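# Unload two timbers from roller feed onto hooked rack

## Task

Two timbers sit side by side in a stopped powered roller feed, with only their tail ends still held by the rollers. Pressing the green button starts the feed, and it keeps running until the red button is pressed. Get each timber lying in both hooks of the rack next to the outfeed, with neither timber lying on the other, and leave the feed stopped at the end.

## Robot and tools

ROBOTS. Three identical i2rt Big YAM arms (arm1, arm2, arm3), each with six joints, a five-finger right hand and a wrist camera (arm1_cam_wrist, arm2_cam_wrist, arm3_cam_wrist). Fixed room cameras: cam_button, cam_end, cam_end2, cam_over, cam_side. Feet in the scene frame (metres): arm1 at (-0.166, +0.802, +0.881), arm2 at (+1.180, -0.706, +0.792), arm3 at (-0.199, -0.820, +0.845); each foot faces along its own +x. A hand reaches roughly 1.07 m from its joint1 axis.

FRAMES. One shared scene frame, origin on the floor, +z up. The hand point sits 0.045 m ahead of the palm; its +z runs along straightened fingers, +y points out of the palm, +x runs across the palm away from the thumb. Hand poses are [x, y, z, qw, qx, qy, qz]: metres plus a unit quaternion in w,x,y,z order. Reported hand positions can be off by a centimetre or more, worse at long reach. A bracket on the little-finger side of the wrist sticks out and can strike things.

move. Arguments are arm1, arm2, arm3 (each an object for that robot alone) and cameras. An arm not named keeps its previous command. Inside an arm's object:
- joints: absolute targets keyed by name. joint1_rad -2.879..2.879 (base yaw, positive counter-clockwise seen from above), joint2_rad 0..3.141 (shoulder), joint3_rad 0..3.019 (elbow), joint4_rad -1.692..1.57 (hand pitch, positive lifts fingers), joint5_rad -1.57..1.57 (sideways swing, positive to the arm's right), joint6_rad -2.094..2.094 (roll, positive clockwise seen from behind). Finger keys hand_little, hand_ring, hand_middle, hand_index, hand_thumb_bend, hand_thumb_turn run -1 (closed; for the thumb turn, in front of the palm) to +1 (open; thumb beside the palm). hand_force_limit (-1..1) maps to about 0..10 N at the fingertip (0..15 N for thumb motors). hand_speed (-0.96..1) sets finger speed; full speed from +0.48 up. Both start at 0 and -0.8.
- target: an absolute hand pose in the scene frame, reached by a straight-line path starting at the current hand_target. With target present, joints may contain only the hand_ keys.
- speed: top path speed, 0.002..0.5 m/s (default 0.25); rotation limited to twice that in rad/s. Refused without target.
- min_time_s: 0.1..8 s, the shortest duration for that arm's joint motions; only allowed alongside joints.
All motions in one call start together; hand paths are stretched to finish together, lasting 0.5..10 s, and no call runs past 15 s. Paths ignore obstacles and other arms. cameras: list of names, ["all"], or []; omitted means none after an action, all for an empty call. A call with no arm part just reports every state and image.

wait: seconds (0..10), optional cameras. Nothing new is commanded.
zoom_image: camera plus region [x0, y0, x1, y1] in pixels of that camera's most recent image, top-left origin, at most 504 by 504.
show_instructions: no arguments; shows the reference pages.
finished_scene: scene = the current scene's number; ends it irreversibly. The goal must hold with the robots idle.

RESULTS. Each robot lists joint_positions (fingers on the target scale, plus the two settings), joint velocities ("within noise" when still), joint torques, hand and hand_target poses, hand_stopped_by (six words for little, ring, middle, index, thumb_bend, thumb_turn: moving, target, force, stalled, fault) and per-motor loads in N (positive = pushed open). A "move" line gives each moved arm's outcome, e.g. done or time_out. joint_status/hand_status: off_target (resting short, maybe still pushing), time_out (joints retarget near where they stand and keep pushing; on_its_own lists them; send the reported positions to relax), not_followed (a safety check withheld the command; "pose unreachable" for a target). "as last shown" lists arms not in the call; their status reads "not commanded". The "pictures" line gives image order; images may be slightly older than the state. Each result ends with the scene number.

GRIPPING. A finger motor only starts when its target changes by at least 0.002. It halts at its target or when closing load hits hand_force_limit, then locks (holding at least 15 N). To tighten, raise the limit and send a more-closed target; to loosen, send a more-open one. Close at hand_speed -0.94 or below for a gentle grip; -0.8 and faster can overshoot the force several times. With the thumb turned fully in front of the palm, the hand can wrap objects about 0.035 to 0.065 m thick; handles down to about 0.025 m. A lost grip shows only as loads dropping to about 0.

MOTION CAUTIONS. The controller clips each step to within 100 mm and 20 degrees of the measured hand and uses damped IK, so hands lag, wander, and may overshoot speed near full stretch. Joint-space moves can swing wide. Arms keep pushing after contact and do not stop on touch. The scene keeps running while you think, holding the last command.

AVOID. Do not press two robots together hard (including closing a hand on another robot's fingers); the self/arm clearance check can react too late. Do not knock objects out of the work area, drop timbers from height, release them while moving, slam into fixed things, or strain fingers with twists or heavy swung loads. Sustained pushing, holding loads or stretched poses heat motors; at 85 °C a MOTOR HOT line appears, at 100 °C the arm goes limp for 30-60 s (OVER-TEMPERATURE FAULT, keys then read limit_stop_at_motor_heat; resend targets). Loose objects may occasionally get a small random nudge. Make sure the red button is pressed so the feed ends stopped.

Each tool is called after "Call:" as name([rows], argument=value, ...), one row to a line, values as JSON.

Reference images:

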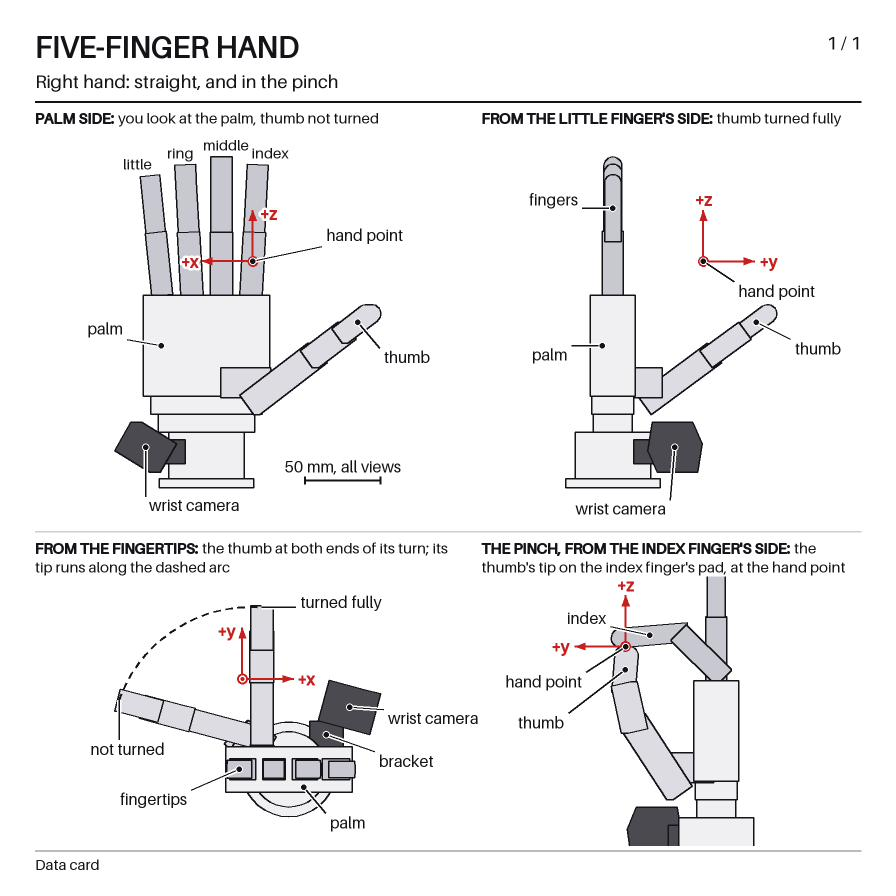

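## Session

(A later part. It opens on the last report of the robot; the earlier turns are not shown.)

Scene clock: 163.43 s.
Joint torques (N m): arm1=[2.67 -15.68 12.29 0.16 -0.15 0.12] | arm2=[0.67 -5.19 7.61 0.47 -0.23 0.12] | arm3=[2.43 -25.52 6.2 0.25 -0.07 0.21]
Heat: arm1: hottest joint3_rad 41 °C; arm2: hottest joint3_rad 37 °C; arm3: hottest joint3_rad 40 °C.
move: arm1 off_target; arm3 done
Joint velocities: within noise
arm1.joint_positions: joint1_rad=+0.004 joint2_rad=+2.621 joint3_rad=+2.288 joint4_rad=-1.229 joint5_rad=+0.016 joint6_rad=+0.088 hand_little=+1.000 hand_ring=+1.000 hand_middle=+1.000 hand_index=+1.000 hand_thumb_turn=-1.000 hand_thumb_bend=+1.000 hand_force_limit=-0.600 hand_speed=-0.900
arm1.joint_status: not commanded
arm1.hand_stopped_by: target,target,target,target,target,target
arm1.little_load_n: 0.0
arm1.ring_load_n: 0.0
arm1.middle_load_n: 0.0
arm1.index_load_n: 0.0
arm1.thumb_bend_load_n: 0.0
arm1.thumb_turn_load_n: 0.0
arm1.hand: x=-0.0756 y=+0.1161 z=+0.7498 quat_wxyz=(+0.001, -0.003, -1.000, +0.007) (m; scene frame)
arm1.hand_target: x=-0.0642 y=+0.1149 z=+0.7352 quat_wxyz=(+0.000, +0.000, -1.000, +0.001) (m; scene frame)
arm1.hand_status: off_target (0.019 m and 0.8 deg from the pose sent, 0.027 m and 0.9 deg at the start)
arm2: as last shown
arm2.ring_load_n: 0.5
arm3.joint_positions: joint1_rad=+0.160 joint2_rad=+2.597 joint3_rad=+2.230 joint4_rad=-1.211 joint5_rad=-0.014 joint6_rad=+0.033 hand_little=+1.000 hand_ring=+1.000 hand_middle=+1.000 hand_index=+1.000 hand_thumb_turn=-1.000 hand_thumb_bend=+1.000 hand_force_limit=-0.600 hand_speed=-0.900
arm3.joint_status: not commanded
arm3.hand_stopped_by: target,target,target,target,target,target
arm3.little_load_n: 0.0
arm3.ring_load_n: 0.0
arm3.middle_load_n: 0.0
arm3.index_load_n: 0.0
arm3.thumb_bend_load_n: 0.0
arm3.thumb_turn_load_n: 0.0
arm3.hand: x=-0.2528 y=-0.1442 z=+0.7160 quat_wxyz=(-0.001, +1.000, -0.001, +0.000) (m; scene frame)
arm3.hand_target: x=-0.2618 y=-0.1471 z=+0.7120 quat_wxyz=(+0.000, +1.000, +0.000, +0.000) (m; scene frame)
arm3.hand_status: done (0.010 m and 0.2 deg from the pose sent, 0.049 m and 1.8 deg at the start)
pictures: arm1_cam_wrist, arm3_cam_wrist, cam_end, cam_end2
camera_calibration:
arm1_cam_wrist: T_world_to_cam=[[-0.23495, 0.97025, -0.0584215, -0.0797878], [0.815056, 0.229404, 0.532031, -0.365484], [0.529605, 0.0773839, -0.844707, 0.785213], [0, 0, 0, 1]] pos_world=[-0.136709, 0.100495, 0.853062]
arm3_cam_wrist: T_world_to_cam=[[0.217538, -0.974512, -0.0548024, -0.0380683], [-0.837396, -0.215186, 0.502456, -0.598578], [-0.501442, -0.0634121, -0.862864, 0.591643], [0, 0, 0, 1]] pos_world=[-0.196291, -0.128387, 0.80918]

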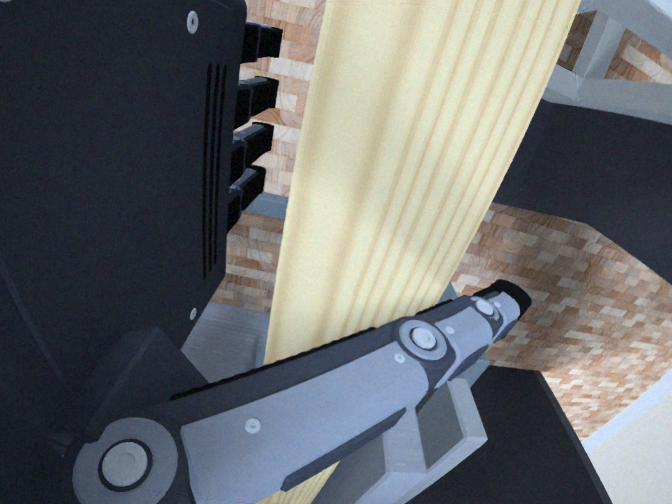

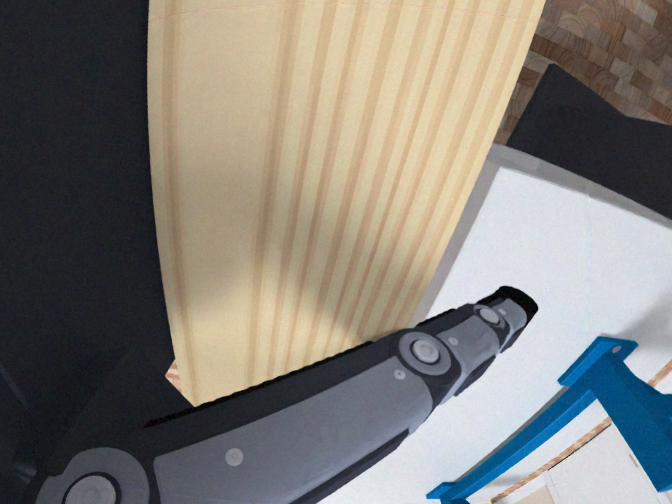

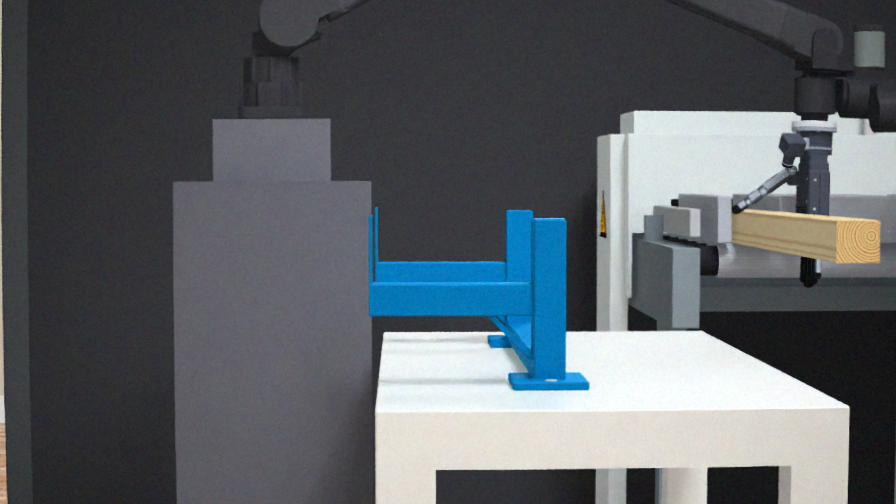

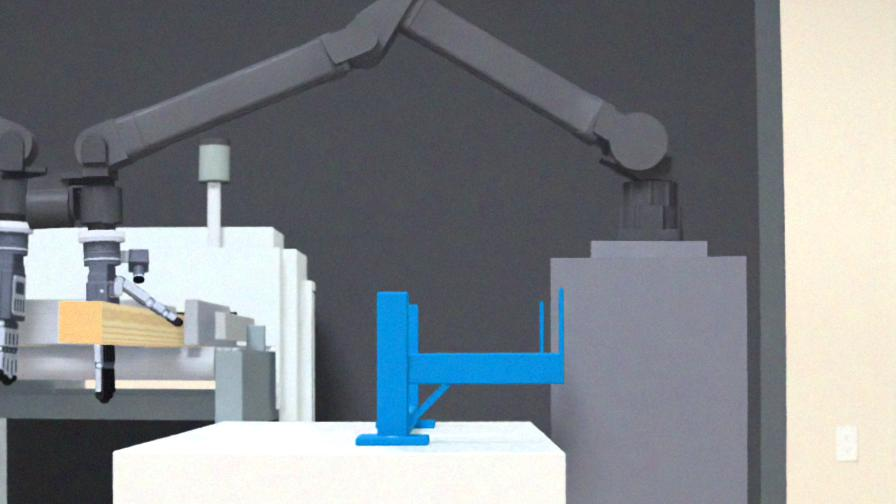

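Call:
move(arm1={"target": [-0.064, 0.126, 0.735, 0, 0, 1, 0], "speed": 0.05}, arm3={"target": [-0.262, -0.137, 0.745, 0, 1, 0, 0], "speed": 0.05}, cameras=["cam_end", "cam_end2", "arm1_cam_wrist", "arm3_cam_wrist"])

Call:
zoom_image(camera="cam_end", region=[700, 100, 896, 300])

Call:
zoom_image(camera="cam_end2", region=[0, 200, 200, 400])

Scene clock: 170.50 s.
Joint torques (N m): arm1=[2.73 -18.37 7.51 1.1 -0.16 0.14] | arm2=[1.03 -5.07 7.66 0.4 -0.23 0.12] | arm3=[2.37 -26.29 10.02 -1.16 -0.08 0.19]
Heat: arm1: hottest joint3_rad 41 °C; arm2: hottest joint3_rad 37 °C; arm3: hottest joint3_rad 40 °C.
move: arm1 off_target; arm3 off_target
Joint velocities: within noise
arm1.joint_positions: joint1_rad=+0.004 joint2_rad=+2.621 joint3_rad=+2.258 joint4_rad=-1.213 joint5_rad=+0.016 joint6_rad=+0.088 hand_little=+1.000 hand_ring=+1.000 hand_middle=+1.000 hand_index=+1.000 hand_thumb_turn=-1.000 hand_thumb_bend=+1.000 hand_force_limit=-0.600 hand_speed=-0.900
arm1.joint_status: not commanded
arm1.hand_stopped_by: target,target,target,target,target,target
arm1.little_load_n: 0.0
arm1.ring_load_n: 0.0
arm1.middle_load_n: 0.0
arm1.index_load_n: 0.0
arm1.thumb_bend_load_n: 0.0
arm1.thumb_turn_load_n: 0.0
arm1.hand: x=-0.0761 y=+0.1238 z=+0.7398 quat_wxyz=(+0.002, -0.003, -1.000, +0.000) (m; scene frame)
arm1.hand_target: x=-0.0642 y=+0.1262 z=+0.7350 quat_wxyz=(+0.000, +0.000, -1.000, +0.000) (m; scene frame)
arm1.hand_status: off_target (0.013 m and 0.4 deg from the pose sent, 0.021 m and 0.8 deg at the start)
arm2: as last shown
arm2.ring_load_n: 0.0
arm2.middle_load_n: 0.0
arm3.joint_positions: joint1_rad=+0.160 joint2_rad=+2.597 joint3_rad=+2.252 joint4_rad=-1.259 joint5_rad=-0.014 joint6_rad=+0.033 hand_little=+1.000 hand_ring=+1.000 hand_middle=+1.000 hand_index=+1.000 hand_thumb_turn=-1.000 hand_thumb_bend=+1.000 hand_force_limit=-0.600 hand_speed=-0.900
arm3.joint_status: not commanded
arm3.hand_stopped_by: target,target,target,target,target,target
arm3.little_load_n: 0.0
arm3.ring_load_n: 0.0
arm3.middle_load_n: 0.0
arm3.index_load_n: 0.0
arm3.thumb_bend_load_n: 0.0
arm3.thumb_turn_load_n: 0.0
arm3.hand: x=-0.2528 y=-0.1483 z=+0.7254 quat_wxyz=(+0.012, +1.000, -0.001, +0.000) (m; scene frame)
arm3.hand_target: x=-0.2619 y=-0.1377 z=+0.7449 quat_wxyz=(+0.000, +1.000, +0.000, +0.000) (m; scene frame)
arm3.hand_status: off_target (0.024 m and 1.3 deg from the pose sent, 0.031 m and 0.2 deg at the start)
pictures: arm1_cam_wrist, arm3_cam_wrist, cam_end, cam_end2
camera_calibration:
arm1_cam_wrist: T_world_to_cam=[[-0.235211, 0.970925, -0.0444927, -0.0983877], [0.815637, 0.222073, 0.534247, -0.362179], [0.528595, 0.0893709, -0.844157, 0.774449], [0, 0, 0, 1]] pos_world=[-0.137105, 0.106744, 0.842871]
arm3_cam_wrist: T_world_to_cam=[[0.21685, -0.975764, -0.029332, -0.0603268], [-0.837924, -0.201465, 0.507243, -0.605823], [-0.500859, -0.0854175, -0.861304, 0.595304], [0, 0, 0, 1]] pos_world=[-0.196389, -0.130067, 0.818268]

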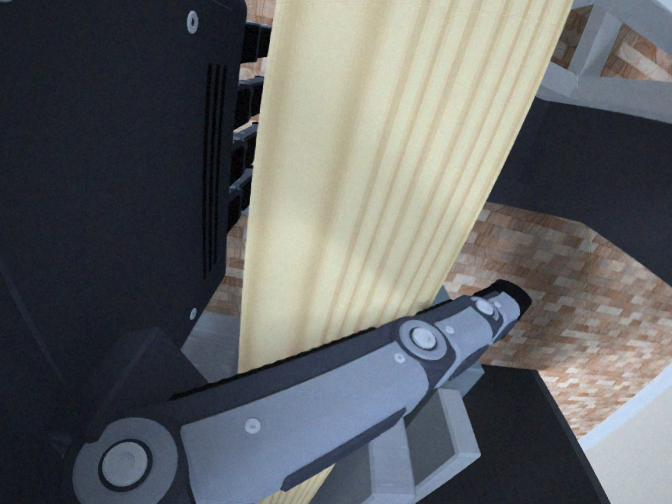

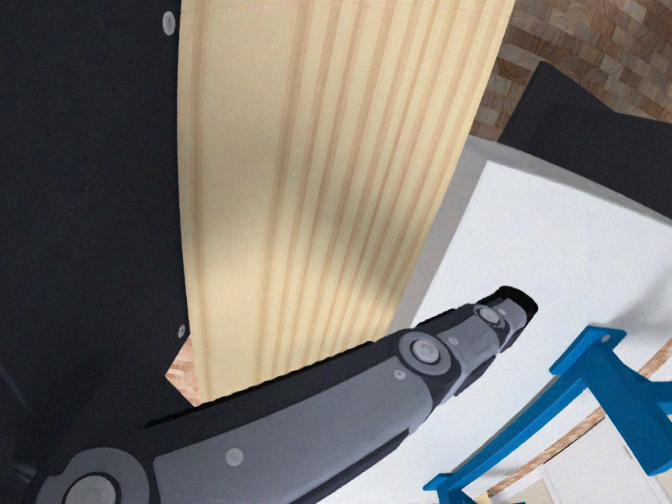

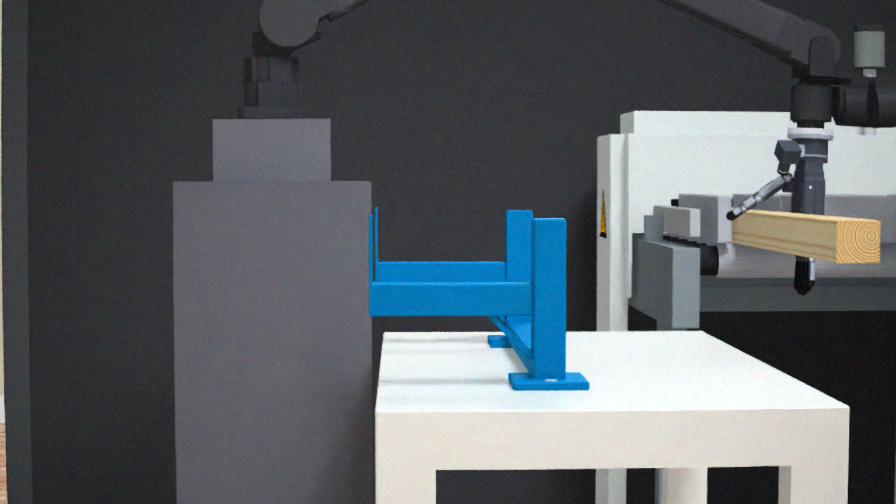

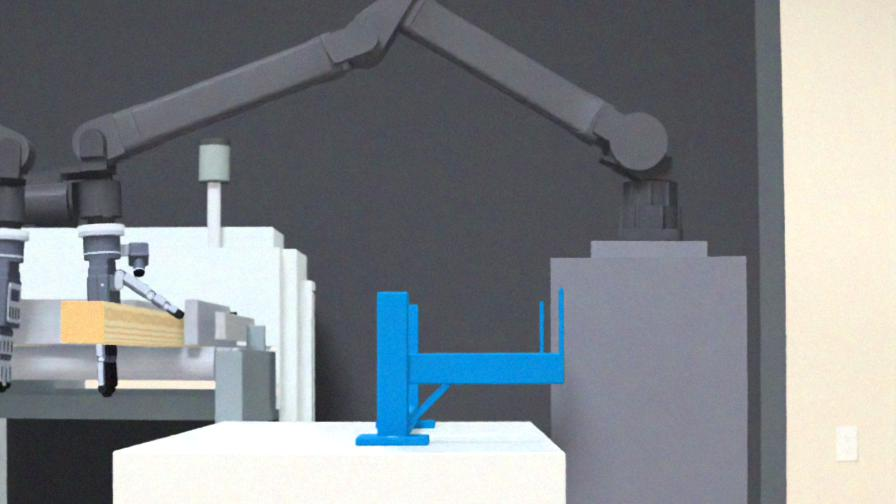

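Scaled by 2.520.

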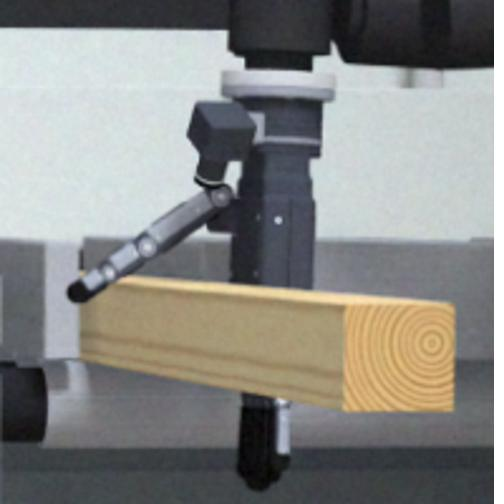

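Scaled by 2.520.

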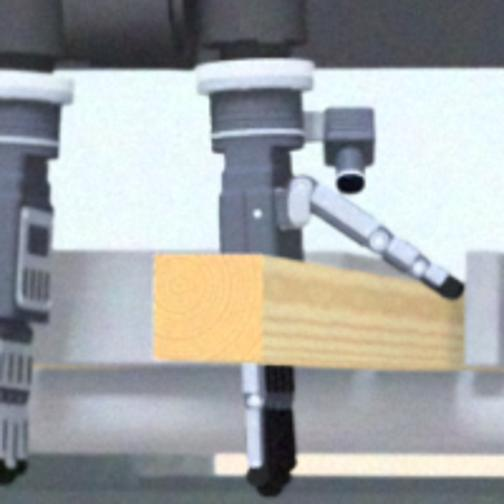

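Call:
move(arm1={"target": [-0.064, 0.127, 0.750, 0, 0, 1, 0], "speed": 0.05}, arm3={"target": [-0.260, -0.123, 0.748, 0, 1, 0, 0], "speed": 0.05}, cameras=["cam_end", "cam_end2", "arm1_cam_wrist", "arm3_cam_wrist"])

Call:
zoom_image(camera="cam_end", region=[700, 100, 896, 300])

Call:
zoom_image(camera="cam_end2", region=[0, 200, 200, 400])

Scene clock: 180.63 s.
Joint torques (N m): arm1=[2.78 -19.72 7.49 0.43 -0.16 0.13] | arm2=[0.85 -5.13 7.66 0.49 -0.2 0.12] | arm3=[2.02 -22.59 11.23 -0.46 -0.07 0.15]
Heat: arm1: hottest joint3_rad 40 °C; arm2: hottest joint3_rad 37 °C; arm3: hottest joint3_rad 41 °C.
move: arm1 off_target; arm3 off_target
Joint velocities: within noise
arm1.joint_positions: joint1_rad=+0.004 joint2_rad=+2.612 joint3_rad=+2.251 joint4_rad=-1.213 joint5_rad=+0.016 joint6_rad=+0.088 hand_little=+1.000 hand_ring=+1.000 hand_middle=+1.000 hand_index=+1.000 hand_thumb_turn=-1.000 hand_thumb_bend=+1.000 hand_force_limit=-0.600 hand_speed=-0.900
arm1.joint_status: not commanded
arm1.hand_stopped_by: target,target,target,target,target,target
arm1.little_load_n: 0.0
arm1.ring_load_n: 0.0
arm1.middle_load_n: 0.0
arm1.index_load_n: 0.0
arm1.thumb_bend_load_n: -0.5
arm1.thumb_turn_load_n: 0.0
arm1.hand: x=-0.0761 y=+0.1239 z=+0.7439 quat_wxyz=(+0.002, -0.003, -1.000, +0.001) (m; scene frame)
arm1.hand_target: x=-0.0642 y=+0.1271 z=+0.7499 quat_wxyz=(+0.000, +0.000, -1.000, +0.000) (m; scene frame)
arm1.hand_status: off_target (0.014 m and 0.4 deg from the pose sent, 0.016 m and 0.4 deg at the start)
arm2.joint_positions: joint1_rad=+0.203 joint2_rad=+1.340 joint3_rad=+0.954 joint4_rad=-1.173 joint5_rad=+0.011 joint6_rad=+0.410 hand_little=-1.000 hand_ring=-1.000 hand_middle=-1.000 hand_index=+1.000 hand_thumb_turn=+1.000 hand_thumb_bend=+1.000 hand_force_limit=+0.000 hand_speed=-0.500
arm2.joint_status: not commanded
arm2.hand_stopped_by: target,target,target,target,target,target
arm2.little_load_n: 0.0
arm2.ring_load_n: 0.0
arm2.middle_load_n: 0.0
arm2.index_load_n: 0.0
arm2.thumb_bend_load_n: -0.5
arm2.thumb_turn_load_n: 0.0
arm2.hand: x=+1.0092 y=-0.4363 z=+0.8922 quat_wxyz=(-0.004, +1.000, +0.000, +0.000) (m; scene frame)
arm2.hand_target: x=+1.0042 y=-0.4381 z=+0.8861 quat_wxyz=(+0.000, +1.000, +0.000, +0.000) (m; scene frame)
arm2.hand_status: not commanded
arm3.joint_positions: joint1_rad=+0.160 joint2_rad=+2.607 joint3_rad=+2.358 joint4_rad=-1.338 joint5_rad=-0.014 joint6_rad=+0.033 hand_little=+1.000 hand_ring=+1.000 hand_middle=+1.000 hand_index=+1.000 hand_thumb_turn=-1.000 hand_thumb_bend=+1.000 hand_force_limit=-0.600 hand_speed=-0.900
arm3.joint_status: not commanded
arm3.hand_stopped_by: target,target,target,target,target,target
arm3.little_load_n: 0.0
arm3.ring_load_n: 0.0
arm3.middle_load_n: 0.0
arm3.index_load_n: 0.0
arm3.thumb_bend_load_n: 0.0
arm3.thumb_turn_load_n: 0.0
arm3.hand: x=-0.2537 y=-0.1318 z=+0.7564 quat_wxyz=(+0.003, +1.000, -0.001, +0.000) (m; scene frame)
arm3.hand_target: x=-0.2599 y=-0.1237 z=+0.7482 quat_wxyz=(-0.001, +1.000, +0.000, +0.000) (m; scene frame)
arm3.hand_status: off_target (0.014 m and 0.4 deg from the pose sent, 0.035 m and 1.3 deg at the start)
pictures: arm1_cam_wrist, arm3_cam_wrist, cam_end, cam_end2
camera_calibration:
arm1_cam_wrist: T_world_to_cam=[[-0.234768, 0.970913, -0.0470247, -0.0963971], [0.815629, 0.223075, 0.533841, -0.364224], [0.528804, 0.086974, -0.844276, 0.778258], [0, 0, 0, 1]] pos_world=[-0.137105, 0.107154, 0.84697]
arm3_cam_wrist: T_world_to_cam=[[0.217049, -0.975047, -0.0466085, -0.0299231], [-0.83758, -0.210545, 0.504113, -0.617736], [-0.501348, -0.0703789, -0.862379, 0.625551], [0, 0, 0, 1]] pos_world=[-0.197291, -0.115212, 0.849476]

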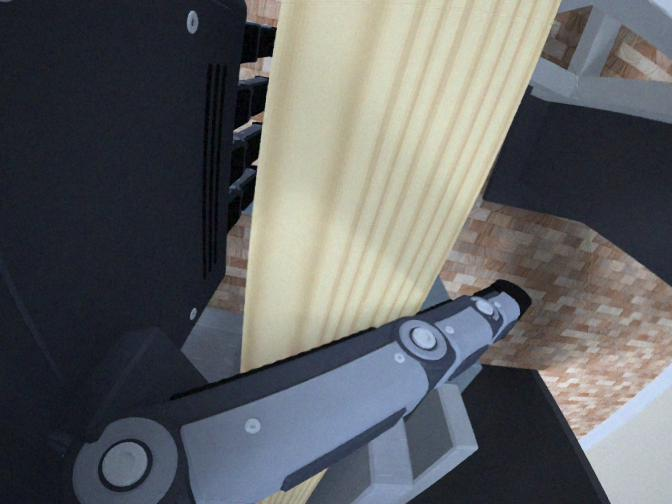

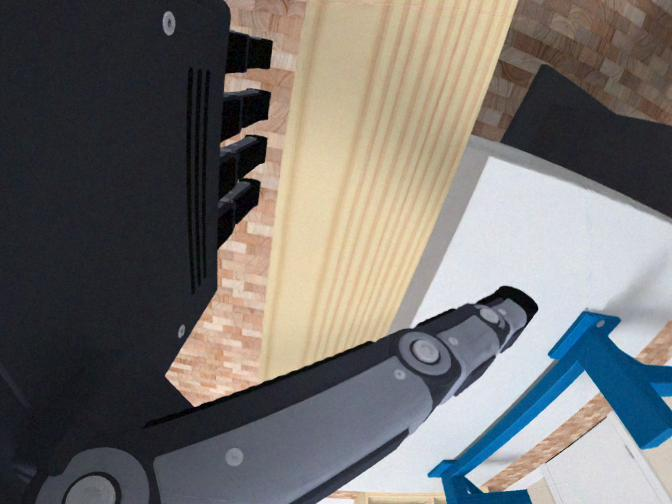

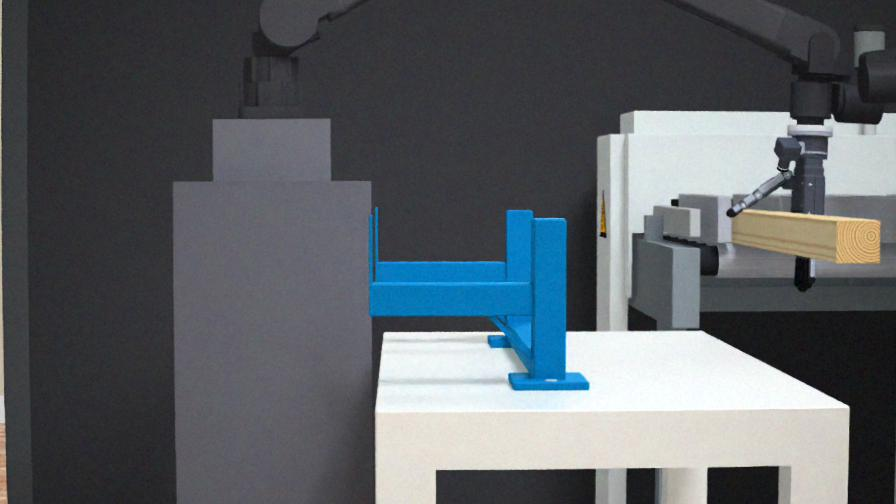

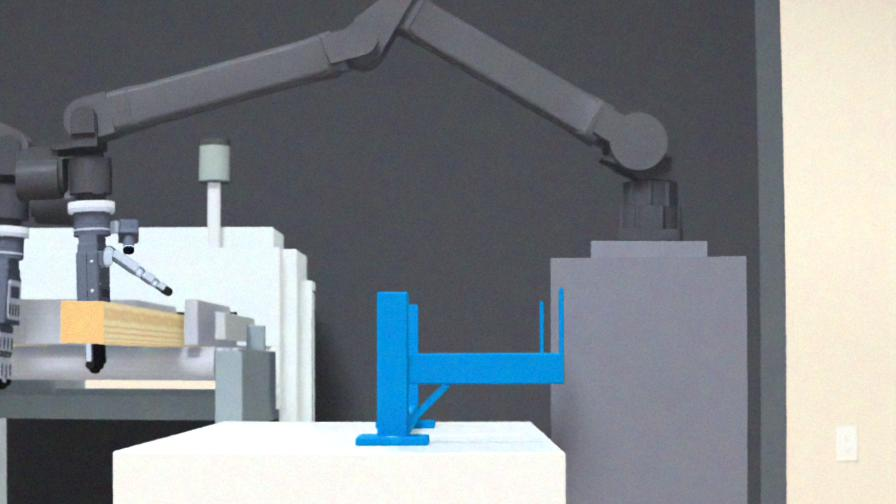

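Scaled by 2.520.

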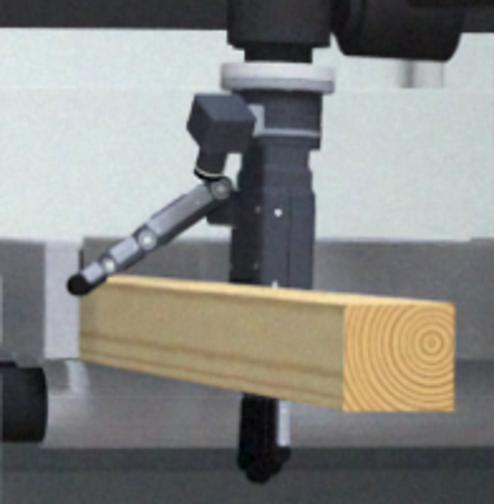

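Scaled by 2.520.

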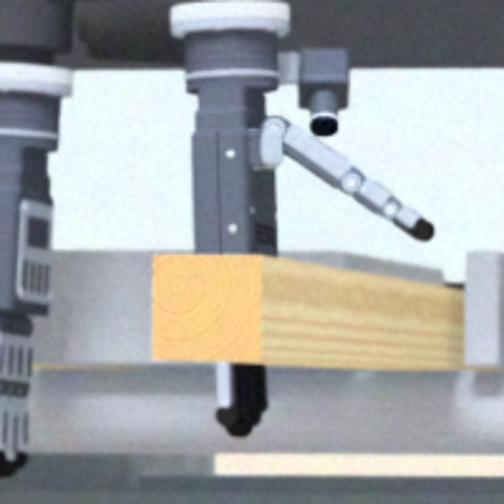

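Call:
move(arm1={"joints": {"hand_little": -0.5, "hand_ring": -0.5, "hand_middle": -0.5, "hand_index": -0.5, "hand_speed": -0.85}}, arm3={"target": [-0.260, -0.130, 0.728, 0, 1, 0, 0], "speed": 0.05}, cameras=["cam_end", "cam_end2", "arm3_cam_wrist"])

Call:
zoom_image(camera="cam_end", region=[700, 100, 896, 300])

Call:
zoom_image(camera="cam_end2", region=[0, 200, 200, 400])

Scene clock: 189.77 s.
Joint torques (N m): arm1=[2.78 -19.49 7.5 0.29 -0.15 0.1] | arm2=[1.08 -4.54 7.66 0.4 -0.23 0.11] | arm3=[2.08 -23.36 6.57 0.32 -0.05 0.15]
Heat: arm1: hottest joint3_rad 39 °C; arm2: hottest joint3_rad 37 °C; arm3: hottest joint3_rad 42 °C.
move: arm1 off_target; arm3 off_target
Joint velocities: within noise
arm1.joint_positions: joint1_rad=+0.004 joint2_rad=+2.612 joint3_rad=+2.251 joint4_rad=-1.209 joint5_rad=+0.016 joint6_rad=+0.092 hand_little=+0.000 hand_ring=-0.027 hand_middle=-0.069 hand_index=-0.097 hand_thumb_turn=-1.000 hand_thumb_bend=+1.000 hand_force_limit=-0.600 hand_speed=-0.850
arm1.joint_status: hand_little off_target (ended at +0.000, target -0.500); hand_ring off_target (ended at -0.027, target -0.500); hand_middle off_target (ended at -0.069, target -0.500); hand_index off_target (ended at -0.097, target -0.500); the others done
arm1.hand_stopped_by: force,force,force,force,target,target
arm1.little_load_n: 0.0
arm1.ring_load_n: 0.5
arm1.middle_load_n: 1.0
arm1.index_load_n: 2.0
arm1.thumb_bend_load_n: 0.0
arm1.thumb_turn_load_n: 0.0
arm1.hand: x=-0.0756 y=+0.1229 z=+0.7437 quat_wxyz=(+0.002, -0.005, -1.000, +0.003) (m; scene frame)
arm1.hand_target: x=-0.0642 y=+0.1271 z=+0.7499 quat_wxyz=(+0.000, +0.000, -1.000, +0.000) (m; scene frame)
arm1.hand_status: not commanded
arm2: as last shown
arm2.middle_load_n: 0.5
arm2.thumb_bend_load_n: 0.0
arm3.joint_positions: joint1_rad=+0.160 joint2_rad=+2.607 joint3_rad=+2.358 joint4_rad=-1.298 joint5_rad=-0.014 joint6_rad=+0.033 hand_little=+1.000 hand_ring=+1.000 hand_middle=+1.000 hand_index=+1.000 hand_thumb_turn=-1.000 hand_thumb_bend=+1.000 hand_force_limit=-0.600 hand_speed=-0.900
arm3.joint_status: not commanded
arm3.hand_stopped_by: target,target,target,target,target,target
arm3.little_load_n: 0.0
arm3.ring_load_n: 0.0
arm3.middle_load_n: 0.0
arm3.index_load_n: 0.0
arm3.thumb_bend_load_n: 0.0
arm3.thumb_turn_load_n: 0.0
arm3.hand: x=-0.2540 y=-0.1211 z=+0.7542 quat_wxyz=(-0.017, +1.000, -0.001, +0.000) (m; scene frame)
arm3.hand_target: x=-0.2597 y=-0.1306 z=+0.7286 quat_wxyz=(+0.000, +1.000, +0.000, +0.000) (m; scene frame)
arm3.hand_status: off_target (0.028 m and 2.0 deg from the pose sent, 0.029 m and 0.4 deg at the start)
pictures: arm3_cam_wrist, cam_end, cam_end2
camera_calibration:
arm3_cam_wrist: T_world_to_cam=[[0.217525, -0.972275, -0.0858157, 0.0105257], [-0.836859, -0.231031, 0.496278, -0.611014], [-0.502345, -0.0361371, -0.863912, 0.629303], [0, 0, 0, 1]] pos_world=[-0.197495, -0.108188, 0.847799]

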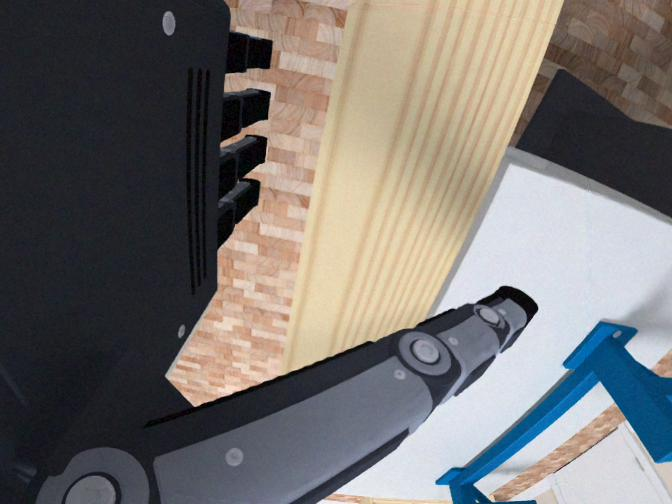

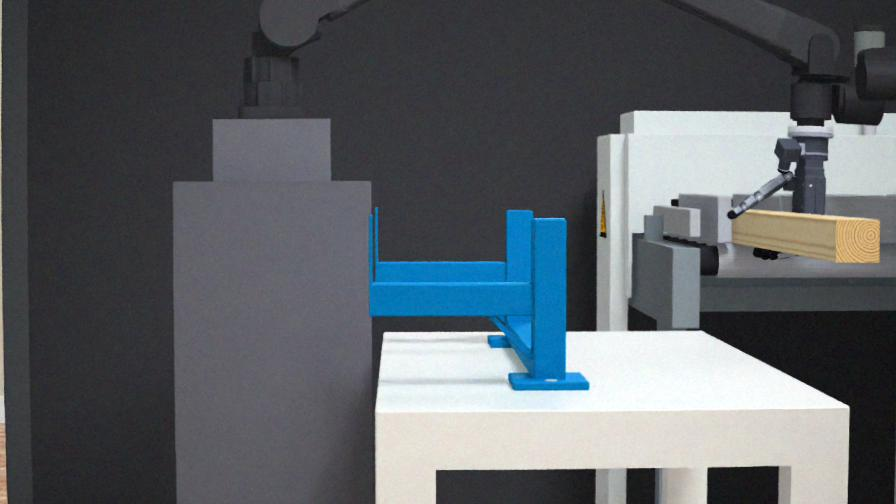

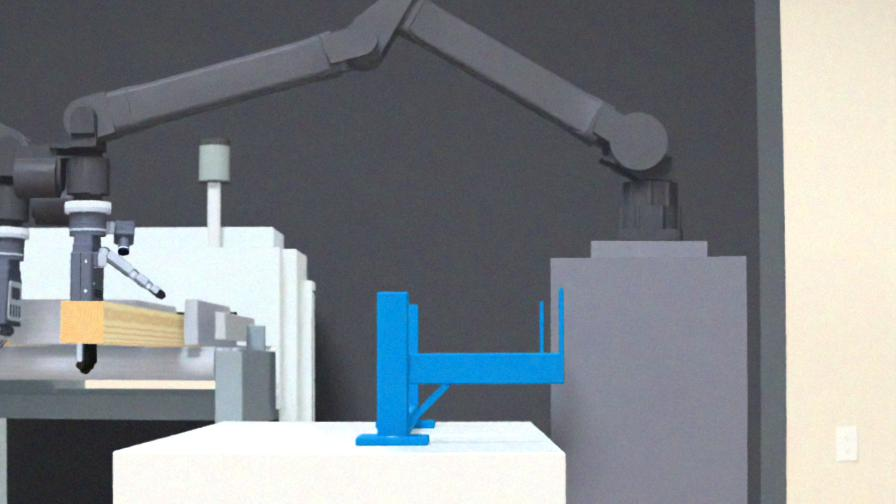

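Scaled by 2.520.

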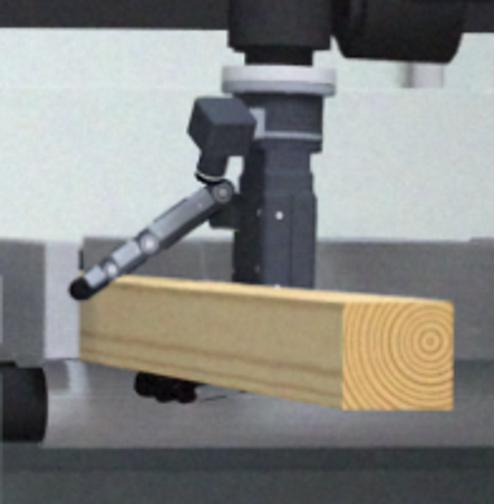

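Scaled by 2.520.

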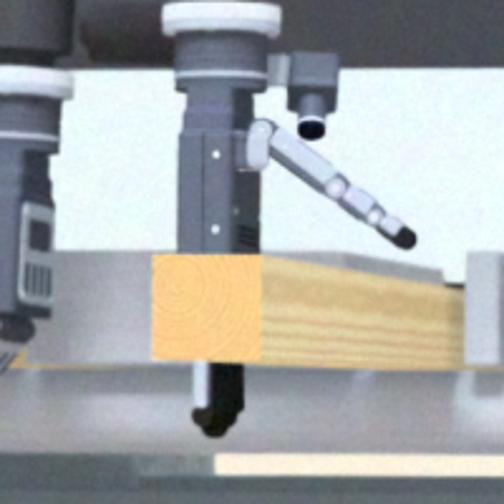

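Call:
move(arm1={"joints": {"hand_thumb_bend": 0.0}}, arm3={"joints": {"joint3_rad": 2.285, "joint4_rad": -1.275}, "min_time_s": 1.5}, cameras=["cam_end", "cam_end2", "arm3_cam_wrist"])

Call:
zoom_image(camera="cam_end2", region=[0, 200, 200, 400])

Scene clock: 204.27 s.
Joint torques (N m): arm1=[2.73 -19.43 7.49 0.32 -0.16 0.1] | arm2=[0.32 -5.3 7.71 0.43 -0.21 0.08] | arm3=[2.08 -23.12 6.32 0.21 -0.06 0.16]
Heat: arm1: hottest joint2_rad 38 °C; arm2: hottest joint3_rad 37 °C; arm3: hottest joint3_rad 41 °C.
move: arm1 off_target; arm3 done
Joint velocities: within noise
arm1.joint_positions: joint1_rad=+0.004 joint2_rad=+2.612 joint3_rad=+2.251 joint4_rad=-1.209 joint5_rad=+0.016 joint6_rad=+0.092 hand_little=+0.000 hand_ring=-0.027 hand_middle=-0.069 hand_index=-0.097 hand_thumb_turn=-1.000 hand_thumb_bend=+0.874 hand_force_limit=-0.600 hand_speed=-0.850
arm1.joint_status: hand_thumb_bend off_target (ended at +0.874, target +0.000)
arm1.hand_stopped_by: force,force,force,force,force,target
arm1.little_load_n: 0.0
arm1.ring_load_n: 0.0
arm1.middle_load_n: 1.0
arm1.index_load_n: 2.5
arm1.thumb_bend_load_n: 3.0
arm1.thumb_turn_load_n: 0.0
arm1.hand: x=-0.0756 y=+0.1229 z=+0.7437 quat_wxyz=(+0.002, -0.005, -1.000, +0.003) (m; scene frame)
arm1.hand_target: x=-0.0642 y=+0.1271 z=+0.7499 quat_wxyz=(+0.000, +0.000, -1.000, +0.000) (m; scene frame)
arm1.hand_status: not commanded
arm2: as last shown
arm2.middle_load_n: 0.0
arm3.joint_positions: joint1_rad=+0.160 joint2_rad=+2.607 joint3_rad=+2.297 joint4_rad=-1.284 joint5_rad=-0.014 joint6_rad=+0.033 hand_little=+1.000 hand_ring=+1.000 hand_middle=+1.000 hand_index=+1.000 hand_thumb_turn=-1.000 hand_thumb_bend=+1.000 hand_force_limit=-0.600 hand_speed=-0.900
arm3.joint_status: all done
arm3.hand_stopped_by: target,target,target,target,target,target
arm3.little_load_n: 0.0
arm3.ring_load_n: 0.0
arm3.middle_load_n: 0.0
arm3.index_load_n: -0.5
arm3.thumb_bend_load_n: 0.0
arm3.thumb_turn_load_n: 0.0
arm3.hand: x=-0.2532 y=-0.1397 z=+0.7343 quat_wxyz=(+0.006, +1.000, -0.001, +0.000) (m; scene frame)
arm3.hand_target: x=-0.2586 y=-0.1504 z=+0.7093 quat_wxyz=(+0.024, +1.000, +0.000, +0.001) (m; scene frame)
arm3.hand_status: not commanded
pictures: arm3_cam_wrist, cam_end, cam_end2
camera_calibration:
arm3_cam_wrist: T_world_to_cam=[[0.217006, -0.975341, -0.0402182, -0.0435352], [-0.837719, -0.20722, 0.505259, -0.608233], [-0.501134, -0.0759527, -0.86203, 0.605209], [0, 0, 0, 1]] pos_world=[-0.19679, -0.122533, 0.827273]

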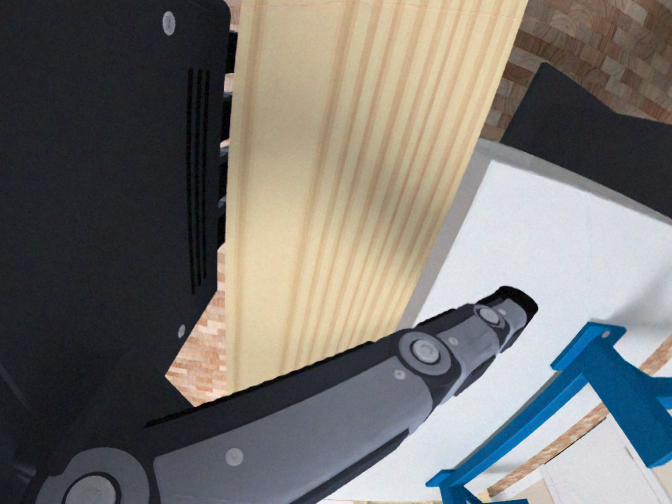

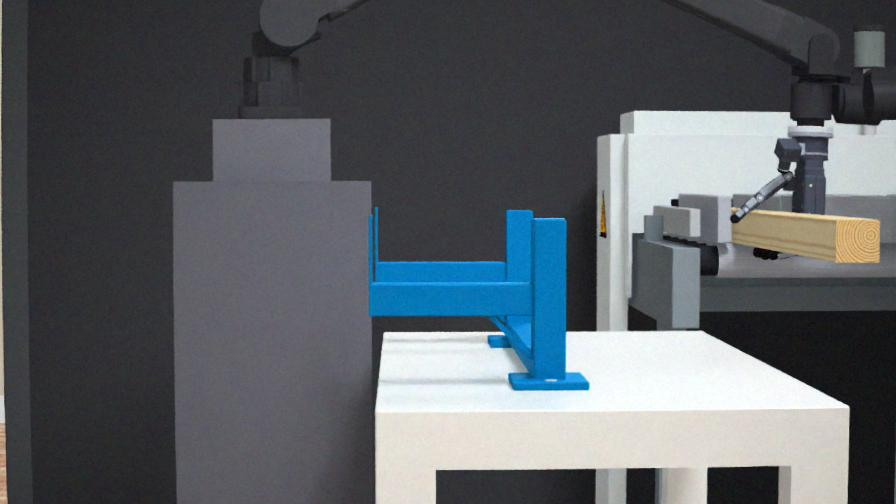

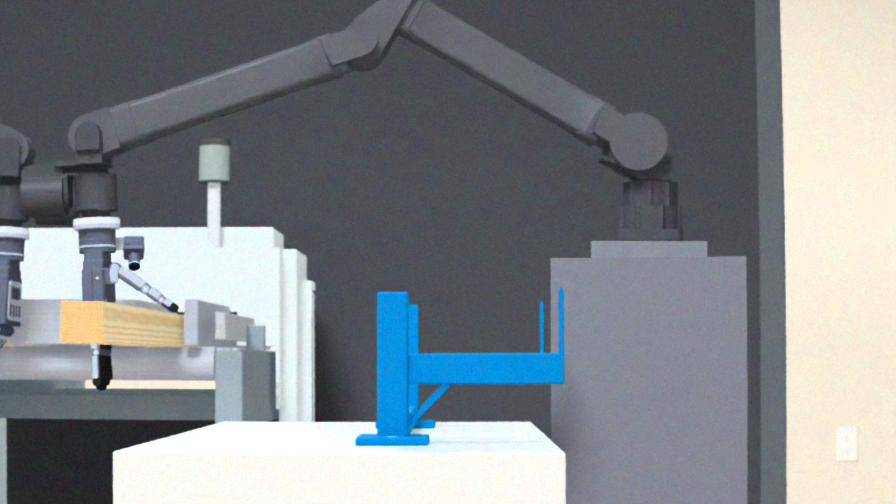

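Scaled by 2.520.

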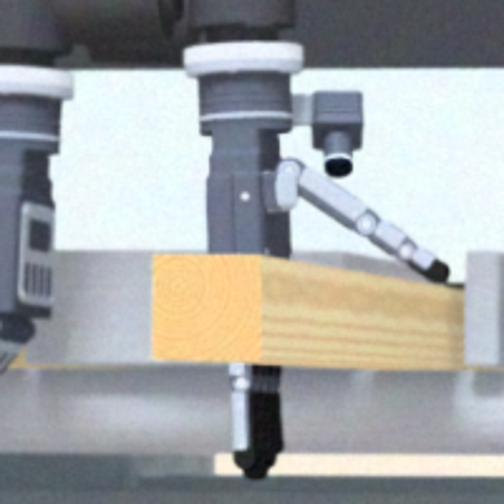

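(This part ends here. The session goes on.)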